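# Tap the eccentric bearing down its shaft with a mallet

## Task

One gripper starts out holding the mallet, and the eccentric bearing starts seated loosely on the shaft that passes through the lower disc. Strike the bearing with the mallet until it is fully seated. Both starting conditions (mallet in hand, bearing on the shaft) must still hold when the scene ends.

## Robot and tools

Robot: two arms, left_arm and right_arm, each ending in a two-finger gripper. Bases sit in the scene frame at left_arm (+0.056, +0.660, 0) and right_arm (+0.066, -0.672, 0), both turned very slightly about z. Scene frame: origin at table height midway between the nominal bases, +z up, +x out over the table, left_arm on the +y side. Image left and right do not match the arm names. Every hand pose, velocity and target in a call or result is in that arm's own base frame. Fixed cameras and the table use the scene frame. Printed hand positions may be a few centimetres off, more at long reach.

Gripper geometry: fingers point along the gripper's +z axis and open and close along its x axis. end_effector_position is the point between the pads. Fingertips extend 17.5 mm beyond it. A block about 10 cm long sticks out toward the gripper's -y axis.

The row format is shared by all motion tools. A row is 20 numbers: the left arm's 10 followed by the right arm's 10. Each arm's 10 are x, y, z (metres, an absolute target position in that arm's base frame), qw, qx, qy, qz (absolute orientation, w first), then gripper position, force_limit and speed, each in [-1, 1].
- Gripper position: +1 is fully open (50 mm). About -0.65 is where the pads meet. -1 closes until stopped.
- force_limit: -1, 0 and +1 give about 20, 102 and 185 N per pad.
- speed: -1, 0 and +1 give 20, 85 and 150 mm/s.
The arm holding the mallet must keep position -1 and the same force_limit and speed in every row, or it may loosen or drop the mallet. An idle arm gets its last reported pose and its last gripper numbers repeated, unchanged.

execute_actions(actions, cameras): actions is a list of up to 15 actions. Each action is up to 15 rows, one per 1/30 s step, and the last row is held to fill the rest. A target more than 0.6 m from the gripper's current position along any gripper axis is refused. Send an empty list to get cameras and the full state. cameras picks names from cam_high, cam_left_wrist and cam_right_wrist, or ["all"].

move(target, speed, blend, stop_force, zero, blocking, cameras) drives each gripper in a straight line to an absolute pose.
- target: one 20-number row, or a list of up to 15 rows sharing a 10 s limit.
- speed: m/s, from 0.002 to 3.2, default 0.25. Rotation is capped at twice that value in rad/s.
- blend: corner rounding in metres.
- stop_force: 4 to 120 N. It ends an arm's path when the wrist sensor feels that much push against the motion. It is unreliable while the gripper rotates.
- zero: resets that reference (default true).
- blocking=false: returns after 0.5 s; cannot be combined with stop_force.
The result adds a move: line: done, off_target, moving, held or fault, plus limits such as paced or held. Paths do not avoid obstacles. Avoid sending a path close to an arm's own base.

wait(seconds 0-10): the robot holds its commands.
stop: brakes a running move.
zoom_image(camera, region [x0,y0,x1,y1] pixels, max 504x504): enlarges part of the newest image.
zero_wrist_force(arm): tares the sensor.
finished_scene(scene): ends the scene (1 or 2) and cannot be undone.

Result lines:
- Hand target: where the arm is being sent.
- Tool commands
- object_status: 2 means the fingers are closed on something, 3 means the fingers reached their set position or met (nothing held).
- position_measured: opening ≈ (250 - value) × 0.202 mm.
- Wrist force/torque: in the gripper's own axes. A push reads as force from the surface into the arm.
- Joint torques
- MOTOR HOT warnings
- fault lines

Control details: orientation is clipped to within 32° of the measured one per step, so large turns take several actions. Arm motion lags commands by 0.09 to 0.22 s and can overshoot when fast.

Hazards and limits:
- Faults: a contact force of about 150 N (±25), or a joint reaching its load limit, freezes that arm for 10 s. Wrist load limits are low: 32.1, 36.9 and 36 N m, and the mallet's weight counts.
- Stiffness: a target even slightly past a firm contact can fault. Tap with modest speed and a target only slightly below the contact point, or use stop_force, and lift the mallet away in the same reply.
- Arm contact: avoid collisions between arms and fingers closing on the other arm.
- Heat: prolonged stretched holding heats motors (lockout at 85 °C).
- Falls: never let the mallet, bearing or disc fall or leave the table, and do not strike hard. The bearing must stay on the shaft.

Strategy: image the bearing with cam_high. Position the mallet head above it, aligned with the shaft axis. Make short controlled downward taps, checking wrist force and images until the bearing is flush. Retract, keep holding the mallet, then call finished_scene.

Each tool is called after "Request:" as name([rows], argument=value, ...), one row to a line, values as JSON.

## Session

Request:
execute_actions(actions=[])

Request:
zoom_image(camera="cam_high", region=[380, 150, 540, 330])

Scene clock: 0.00 s.
left_arm: end_effector_position=(+0.6290, +0.0000, +0.1905) position_measured=3 object_status=3 end_effector_quat_wxyz=(+0.000, +0.707, +0.707, +0.000) | right_arm: end_effector_position=(+0.4501, +0.5291, +0.3302) position_measured=147 object_status=3 end_effector_quat_wxyz=(+0.205, -0.535, +0.472, +0.670)
Joint positions: left_arm=[-0.281 -1.556 2.144 -2.158 -1.571 -0.28] | right_arm=[3.851 -2.128 -2.025 0.897 2.983 -1.258]
Joint velocities: within noise
Joint torques (N m): no reading
Wrist force (N): no reading
Wrist torque (N m): no reading
Wrist force, peak (N): no reading
Hand target: left_arm +0.6290, +0.0000, +0.1905; +0.000, +0.707, +0.707, +0.000 | right_arm +0.4501, +0.5291, +0.3302; +0.205, -0.535, +0.472, +0.670
Tool commands: left_gripper/position=+1.0 left_gripper/force_limit=+1.0 left_gripper/speed=+1.0 right_gripper/position=-0.090196 right_gripper/force_limit=+1.0 right_gripper/speed=+1.0
camera_calibration:
cam_right_wrist: T_world_to_cam=[[-0.348823, -0.222852, -0.910307, 0.583637], [-0.565973, -0.724103, 0.394144, 0.529297], [-0.746992, 0.652696, 0.126456, 0.0809045], [0, 0, 0, 1]] pos_world=[0.563589, 0.460525, 0.312439]

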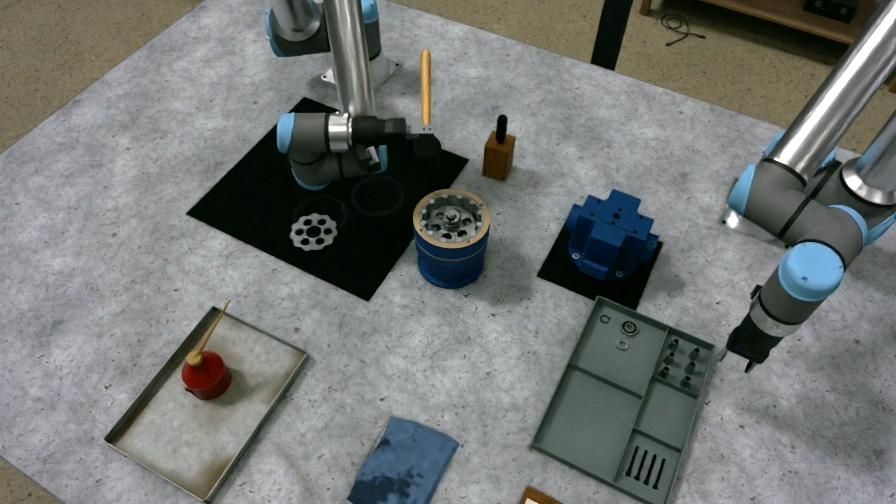

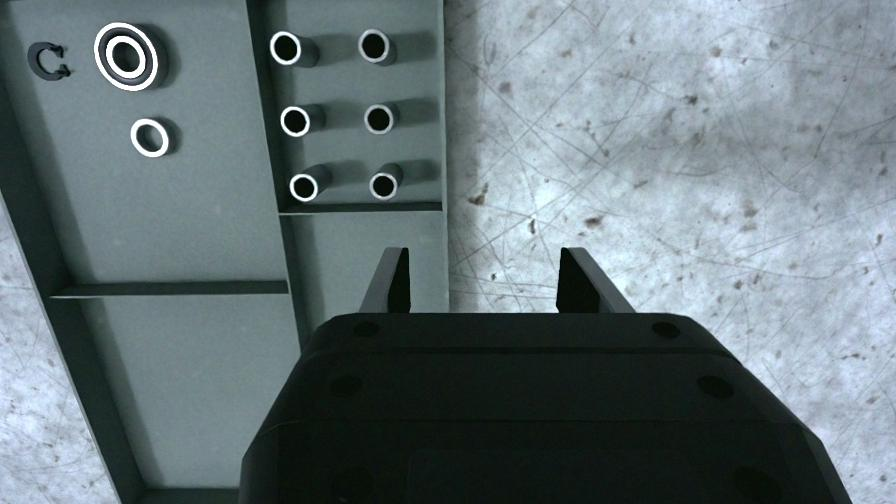

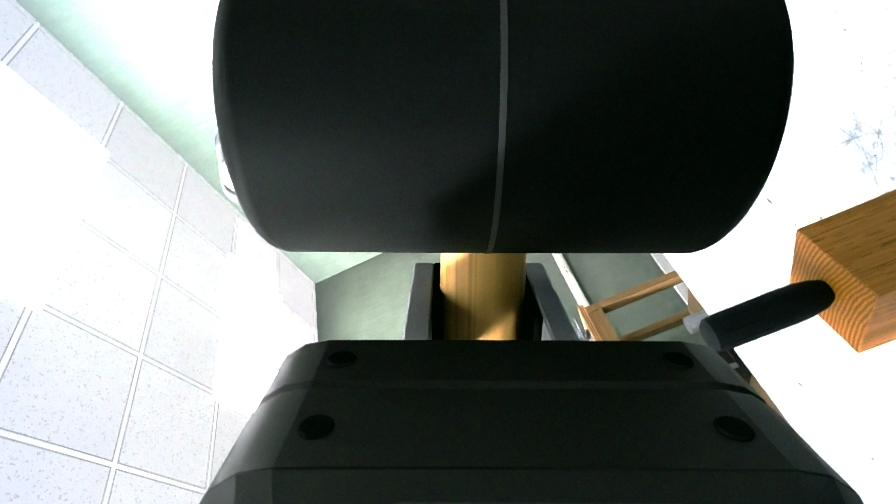

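Scaled by 2.800 from the camera's 896x504 image, which has a finer 1280x720 frame.

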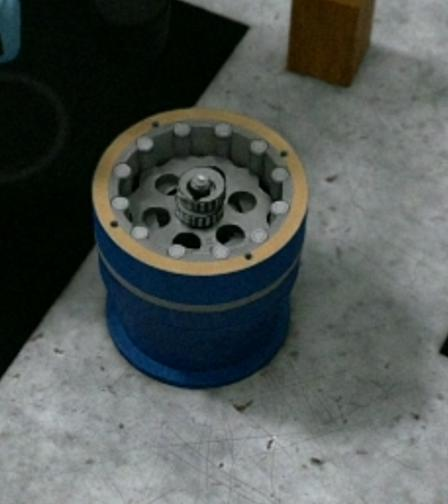

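Request:
move([
  [0.6290,0.0,0.1905,0,0.707,0.707,0,1,1,1,0.4501,0.5291,0.3302,0.205,-0.535,0.472,0.670,-1,1,1],
  [0.56,-0.30,0.42,0.1404,-0.2172,0.8103,-0.5259,1,1,1,0.4580,0.6100,0.325,0.3536,-0.5417,0.4545,0.6124,-1,1,1],
  [0.4776,-0.530,0.3394,0.1404,-0.2172,0.8103,-0.5259,1,1,1,0.4626,0.6153,0.275,0.3536,-0.5417,0.4545,0.6124,-1,1,1],
], speed=[0.5,0.5,0.35], blend=[0,0.03,0], cameras=["cam_high","cam_left_wrist"])

Request:
zoom_image(camera="cam_left_wrist", region=[360, 130, 560, 310])

Request:
zoom_image(camera="cam_high", region=[400, 130, 510, 280])

Scene clock: 44.87 s.
left_arm: end_effector_position=(+0.4776, -0.5300, +0.3395) position_measured=3 object_status=3 end_effector_quat_wxyz=(+0.140, -0.217, +0.810, -0.526) | right_arm: end_effector_position=(+0.4626, +0.6153, +0.2751) position_measured=147 object_status=2 end_effector_quat_wxyz=(-0.354, +0.542, -0.454, -0.612)
Joint positions: left_arm=[-1.106 -1.536 2.432 -3.618 -1.518 -3.166] | right_arm=[3.963 -2.232 -2.009 1.1 2.669 -1.396]
Joint torques (N m): left_arm=[-10.49 -26.34 -25.81 -1.74 2.52 -1.61] | right_arm=[11.15 79.72 16.73 -1.05 -2.23 0.21]
Wrist force (N): left_arm=[-0.4 -1.0 -0.9] | right_arm=[0.1 1.6 -0.4]
Wrist torque (N m): left_arm=[-0.22 0.45 0.58] | right_arm=[0.11 0.06 0.07]
Wrist force, peak (N): left_arm=[-2.0 -2.8 -3.6] | right_arm=[-1.3 1.5 -0.4]
Hand target: left_arm +0.4776, -0.5300, +0.3394; +0.140, -0.217, +0.810, -0.526 | right_arm +0.4626, +0.6153, +0.2750; -0.354, +0.542, -0.454, -0.612
Off the commanded pose: left_arm 0.000 m, 0 deg | right_arm 0.000 m, 0 deg.
move: done
camera_calibration:
cam_left_wrist: T_world_to_cam=[[-0.861919, -0.507038, -0.00275006, 0.155726], [-0.358296, 0.61289, -0.704266, 0.751865], [0.358775, -0.606035, -0.709931, -0.119483], [0, 0, 0, 1]] pos_world=[0.446481, -0.454262, 0.445117]
Images, in order (width x height): cam_high 896x504, cam_left_wrist 896x504.

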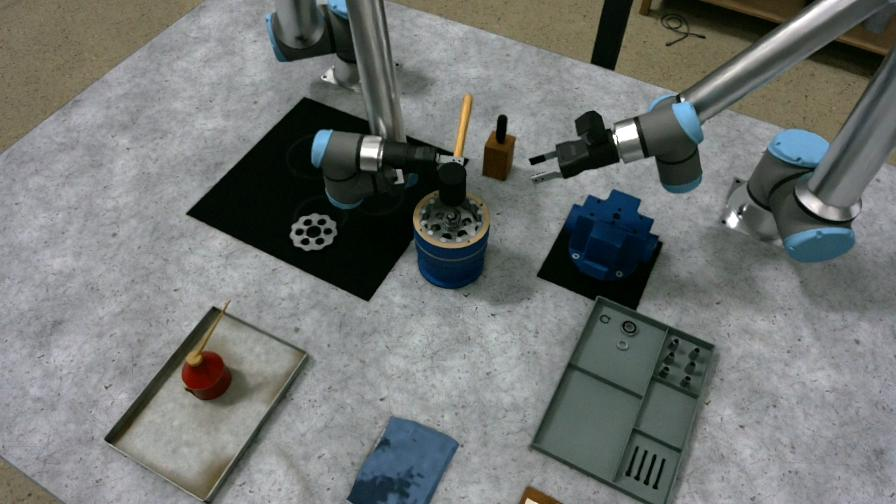

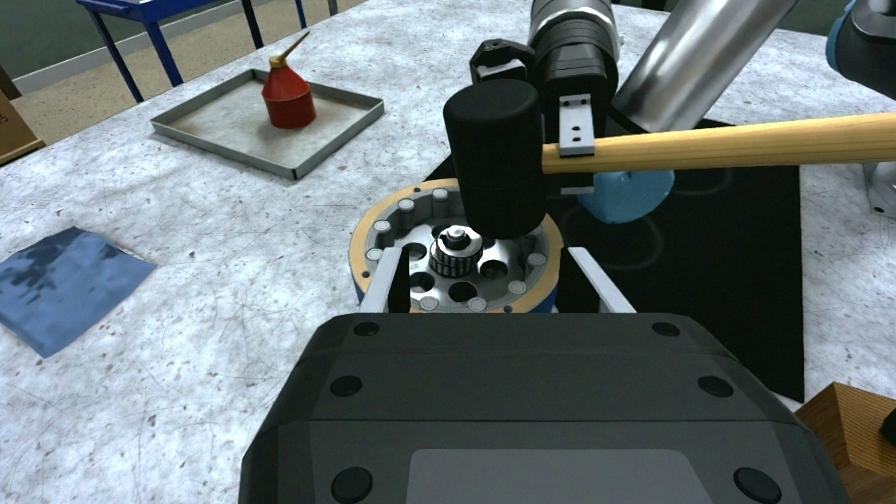

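Scaled by 2.520 from the camera's 896x504 image, which has a finer 1280x720 frame.

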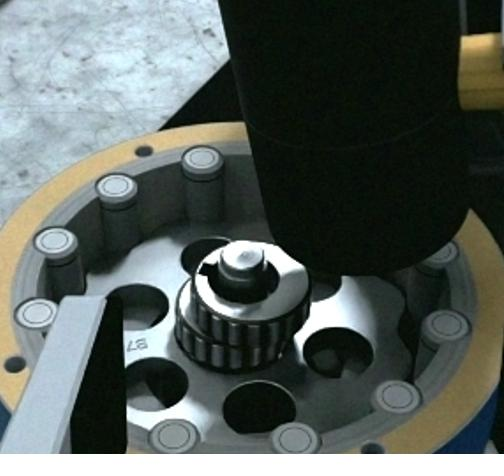

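Scaled by 3.360 from the camera's 896x504 image, which has a finer 1280x720 frame.

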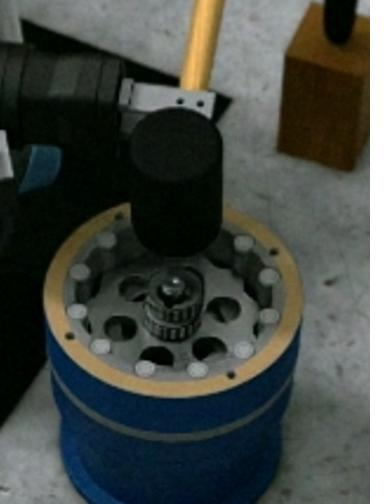

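Request:
move(target=[0.4776,-0.530,0.3394,0.1404,-0.2172,0.8103,-0.5259,1,1,1,0.4576,0.6198,0.262,0.3536,-0.5417,0.4545,0.6124,-1,1,1], speed=0.15, cameras=["cam_high","cam_left_wrist"])

Request:
zoom_image(camera="cam_left_wrist", region=[400, 170, 540, 290])

Request:
zoom_image(camera="cam_high", region=[415, 155, 490, 255])

Scene clock: 65.50 s.
left_arm: end_effector_position=(+0.4776, -0.5300, +0.3394) position_measured=3 object_status=3 end_effector_quat_wxyz=(+0.140, -0.217, +0.810, -0.526) | right_arm: end_effector_position=(+0.4575, +0.6199, +0.2619) position_measured=147 object_status=2 end_effector_quat_wxyz=(-0.354, +0.542, -0.454, -0.612)
Joint positions: left_arm=[-1.106 -1.536 2.432 -3.618 -1.518 -3.166] | right_arm=[3.974 -2.251 -2.012 1.122 2.659 -1.396]
Joint torques (N m): left_arm=[-13.13 -27.15 -22.96 -0.25 2.41 -1.96] | right_arm=[-14.11 88.79 17.19 -1.1 2.05 1.07]
Wrist force (N): left_arm=[-0.6 -1.1 -0.7] | right_arm=[-0.3 1.9 -0.3]
Wrist torque (N m): left_arm=[-0.25 0.50 0.58] | right_arm=[0.15 0.13 0.06]
Wrist force, peak (N): left_arm=[-0.5 -1.3 -1.2] | right_arm=[-1.1 1.5 -0.9]
Hand target: left_arm +0.4776, -0.5300, +0.3394; +0.140, -0.217, +0.810, -0.526 | right_arm +0.4576, +0.6198, +0.2620; -0.354, +0.542, -0.454, -0.612
Off the commanded pose: left_arm 0.000 m, 0 deg | right_arm 0.000 m, 0 deg.
move: done
camera_calibration:
cam_left_wrist: T_world_to_cam=[[-0.861889, -0.507091, -0.00263884, 0.15564], [-0.35846, 0.61293, -0.704148, 0.751834], [0.358684, -0.605951, -0.710049, -0.119423], [0, 0, 0, 1]] pos_world=[0.446482, -0.454262, 0.445017]
Images, in order (width x height): cam_high 896x504, cam_left_wrist 896x504.

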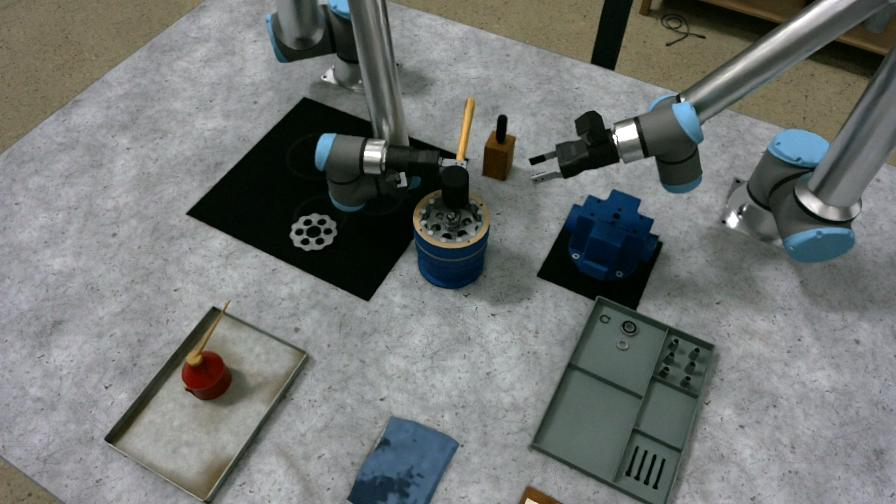

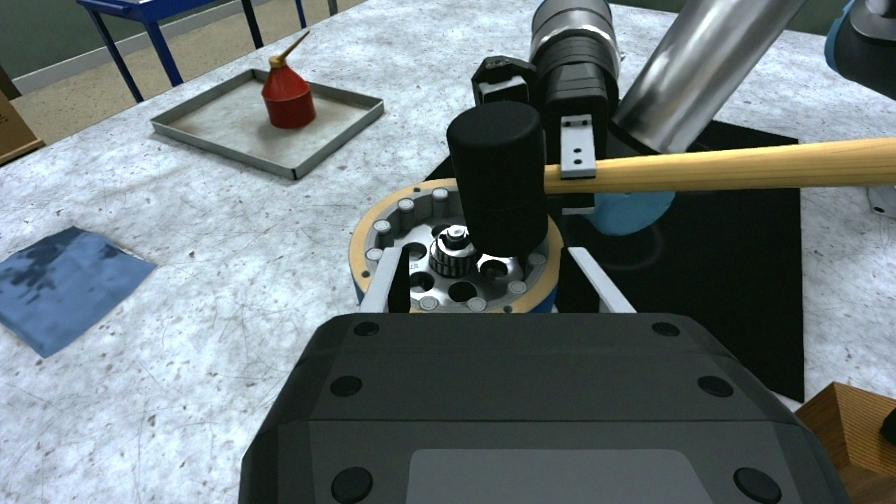

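Scaled by 3.600 from the camera's 896x504 image, which has a finer 1280x720 frame.

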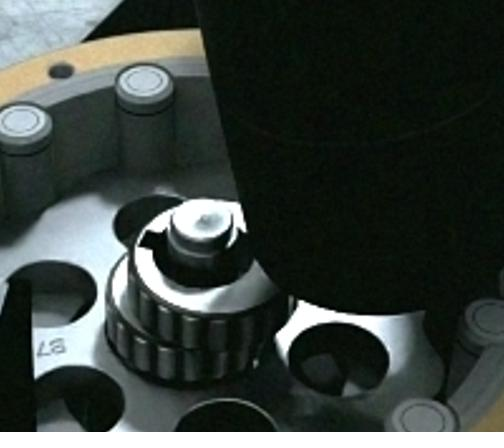

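Scaled by 5.040 from the camera's 896x504 image, which has a finer 1280x720 frame.

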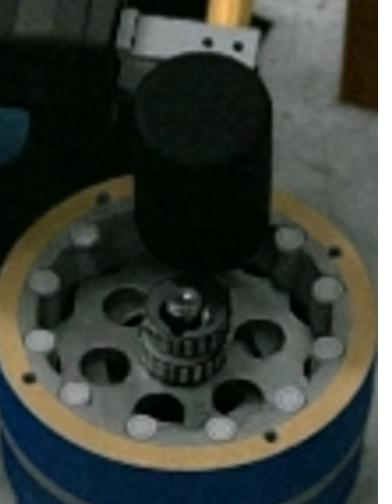

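Request:
execute_actions([
  [[0.4776,-0.530,0.3394,0.1404,-0.2172,0.8103,-0.5259,1,1,1,0.4576,0.6198,0.264,0.3536,-0.5417,0.4545,0.6124,-1,1,1],[0.4776,-0.530,0.3394,0.1404,-0.2172,0.8103,-0.5259,1,1,1,0.4576,0.6198,0.269,0.3536,-0.5417,0.4545,0.6124,-1,1,1],[0.4776,-0.530,0.3394,0.1404,-0.2172,0.8103,-0.5259,1,1,1,0.4576,0.6198,0.275,0.3536,-0.5417,0.4545,0.6124,-1,1,1],[0.4776,-0.530,0.3394,0.1404,-0.2172,0.8103,-0.5259,1,1,1,0.4576,0.6198,0.281,0.3536,-0.5417,0.4545,0.6124,-1,1,1],[0.4776,-0.530,0.3394,0.1404,-0.2172,0.8103,-0.5259,1,1,1,0.4576,0.6198,0.287,0.3536,-0.5417,0.4545,0.6124,-1,1,1],[0.4776,-0.530,0.3394,0.1404,-0.2172,0.8103,-0.5259,1,1,1,0.4576,0.6198,0.292,0.3536,-0.5417,0.4545,0.6124,-1,1,1],[0.4776,-0.530,0.3394,0.1404,-0.2172,0.8103,-0.5259,1,1,1,0.4576,0.6198,0.295,0.3536,-0.5417,0.4545,0.6124,-1,1,1]],
  [[0.4776,-0.530,0.3394,0.1404,-0.2172,0.8103,-0.5259,1,1,1,0.4576,0.6198,0.280,0.3536,-0.5417,0.4545,0.6124,-1,1,1],[0.4776,-0.530,0.3394,0.1404,-0.2172,0.8103,-0.5259,1,1,1,0.4576,0.6198,0.263,0.3536,-0.5417,0.4545,0.6124,-1,1,1],[0.4776,-0.530,0.3394,0.1404,-0.2172,0.8103,-0.5259,1,1,1,0.4576,0.6198,0.247,0.3536,-0.5417,0.4545,0.6124,-1,1,1],[0.4776,-0.530,0.3394,0.1404,-0.2172,0.8103,-0.5259,1,1,1,0.4576,0.6198,0.239,0.3536,-0.5417,0.4545,0.6124,-1,1,1],[0.4776,-0.530,0.3394,0.1404,-0.2172,0.8103,-0.5259,1,1,1,0.4576,0.6198,0.239,0.3536,-0.5417,0.4545,0.6124,-1,1,1],[0.4776,-0.530,0.3394,0.1404,-0.2172,0.8103,-0.5259,1,1,1,0.4576,0.6198,0.246,0.3536,-0.5417,0.4545,0.6124,-1,1,1],[0.4776,-0.530,0.3394,0.1404,-0.2172,0.8103,-0.5259,1,1,1,0.4576,0.6198,0.253,0.3536,-0.5417,0.4545,0.6124,-1,1,1],[0.4776,-0.530,0.3394,0.1404,-0.2172,0.8103,-0.5259,1,1,1,0.4576,0.6198,0.259,0.3536,-0.5417,0.4545,0.6124,-1,1,1],[0.4776,-0.530,0.3394,0.1404,-0.2172,0.8103,-0.5259,1,1,1,0.4576,0.6198,0.264,0.3536,-0.5417,0.4545,0.6124,-1,1,1],[0.4776,-0.530,0.3394,0.1404,-0.2172,0.8103,-0.5259,1,1,1,0.4576,0.6198,0.269,0.3536,-0.5417,0.4545,0.6124,-1,1,1]],
], cameras=["cam_high","cam_left_wrist"])

Request:
zoom_image(camera="cam_left_wrist", region=[410, 200, 510, 290])

Request:
zoom_image(camera="cam_high", region=[415, 175, 490, 255])

Scene clock: 78.77 s.
left_arm: end_effector_position=(+0.4776, -0.5300, +0.3394) position_measured=3 object_status=3 end_effector_quat_wxyz=(+0.140, -0.217, +0.810, -0.526) | right_arm: end_effector_position=(+0.4576, +0.6197, +0.2689) position_measured=147 object_status=2 end_effector_quat_wxyz=(-0.354, +0.542, -0.454, -0.612)
Joint positions: left_arm=[-1.106 -1.536 2.432 -3.618 -1.518 -3.166] | right_arm=[3.973 -2.24 -2.013 1.111 2.659 -1.396]
Joint torques (N m): left_arm=[-11.53 -28.2 -22.63 -0.86 2.08 -1.2] | right_arm=[7.01 89.9 19.77 -0.54 -2.06 0.98]
Wrist force (N): left_arm=[-0.2 -1.1 -1.0] | right_arm=[-0.8 1.6 -0.7]
Wrist torque (N m): left_arm=[-0.25 0.43 0.58] | right_arm=[0.13 0.20 -0.17]
Wrist force, peak (N): left_arm=[-0.7 -1.4 -0.9] | right_arm=[-13.5 14.5 -0.9]
Hand target: left_arm +0.4776, -0.5300, +0.3394; +0.140, -0.217, +0.810, -0.526 | right_arm +0.4576, +0.6198, +0.2690; -0.354, +0.542, -0.454, -0.612
Off the commanded pose: left_arm 0.000 m, 0 deg | right_arm 0.000 m, 0 deg.
camera_calibration:
cam_left_wrist: T_world_to_cam=[[-0.861889, -0.507091, -0.00263884, 0.15564], [-0.35846, 0.61293, -0.704148, 0.751834], [0.358684, -0.605951, -0.710049, -0.119423], [0, 0, 0, 1]] pos_world=[0.446482, -0.454262, 0.445017]
Images, in order (width x height): cam_high 896x504, cam_left_wrist 896x504.

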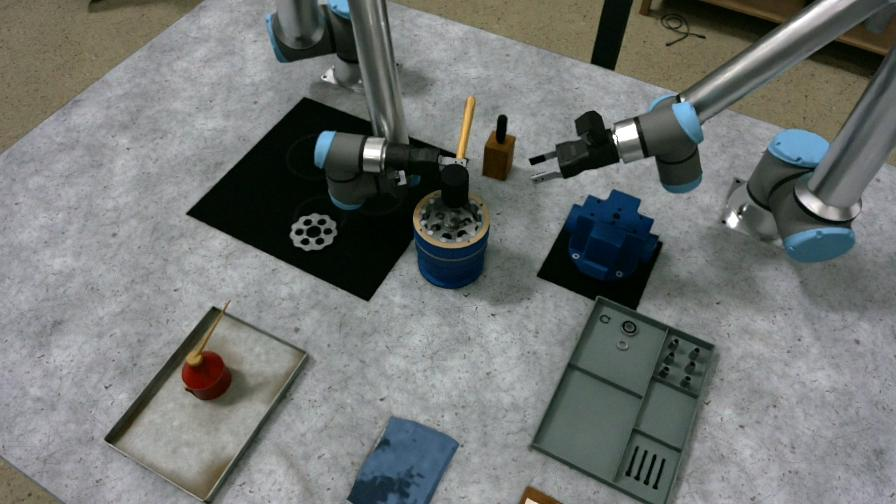

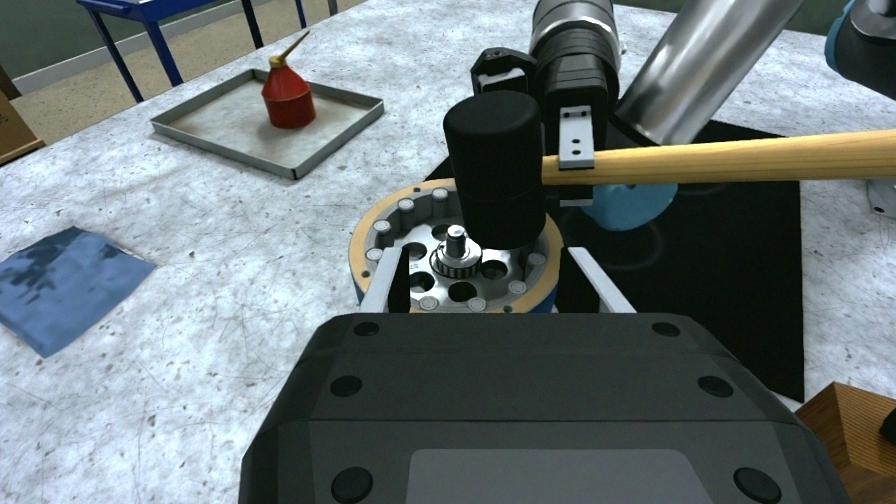

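Scaled by 5.040 from the camera's 896x504 image, which has a finer 1280x720 frame.

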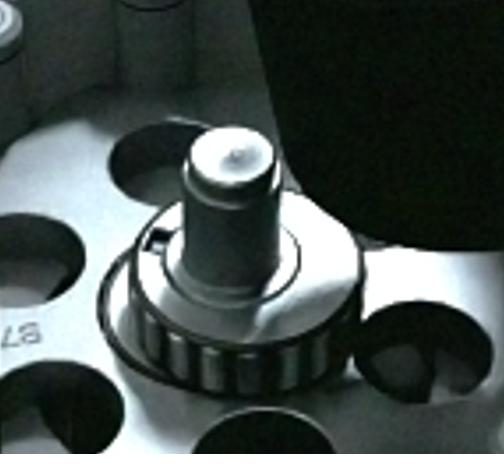

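Scaled by 6.300 from the camera's 896x504 image, which has a finer 1280x720 frame.

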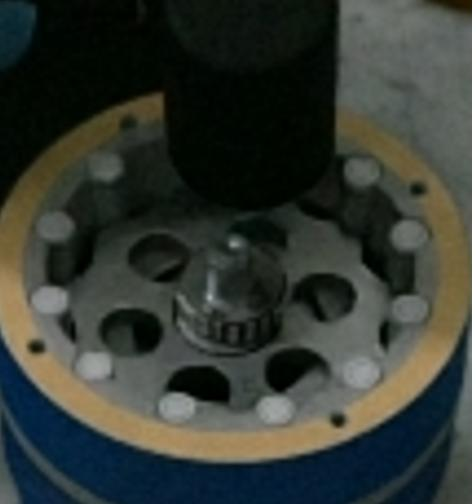

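Request:
zoom_image(camera="cam_left_wrist", region=[422, 235, 492, 285])

Scaled by 7.200 from the camera's 896x504 image, which has a finer 1280x720 frame.

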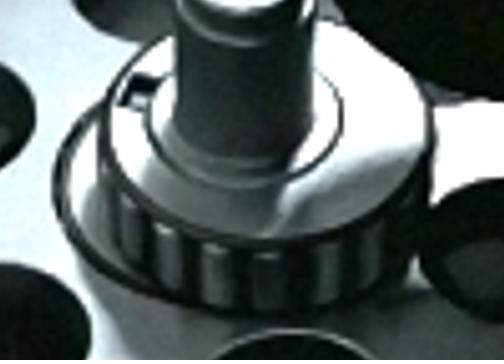

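Request:
finished_scene(scene=2)

The scene is finished: the task was done.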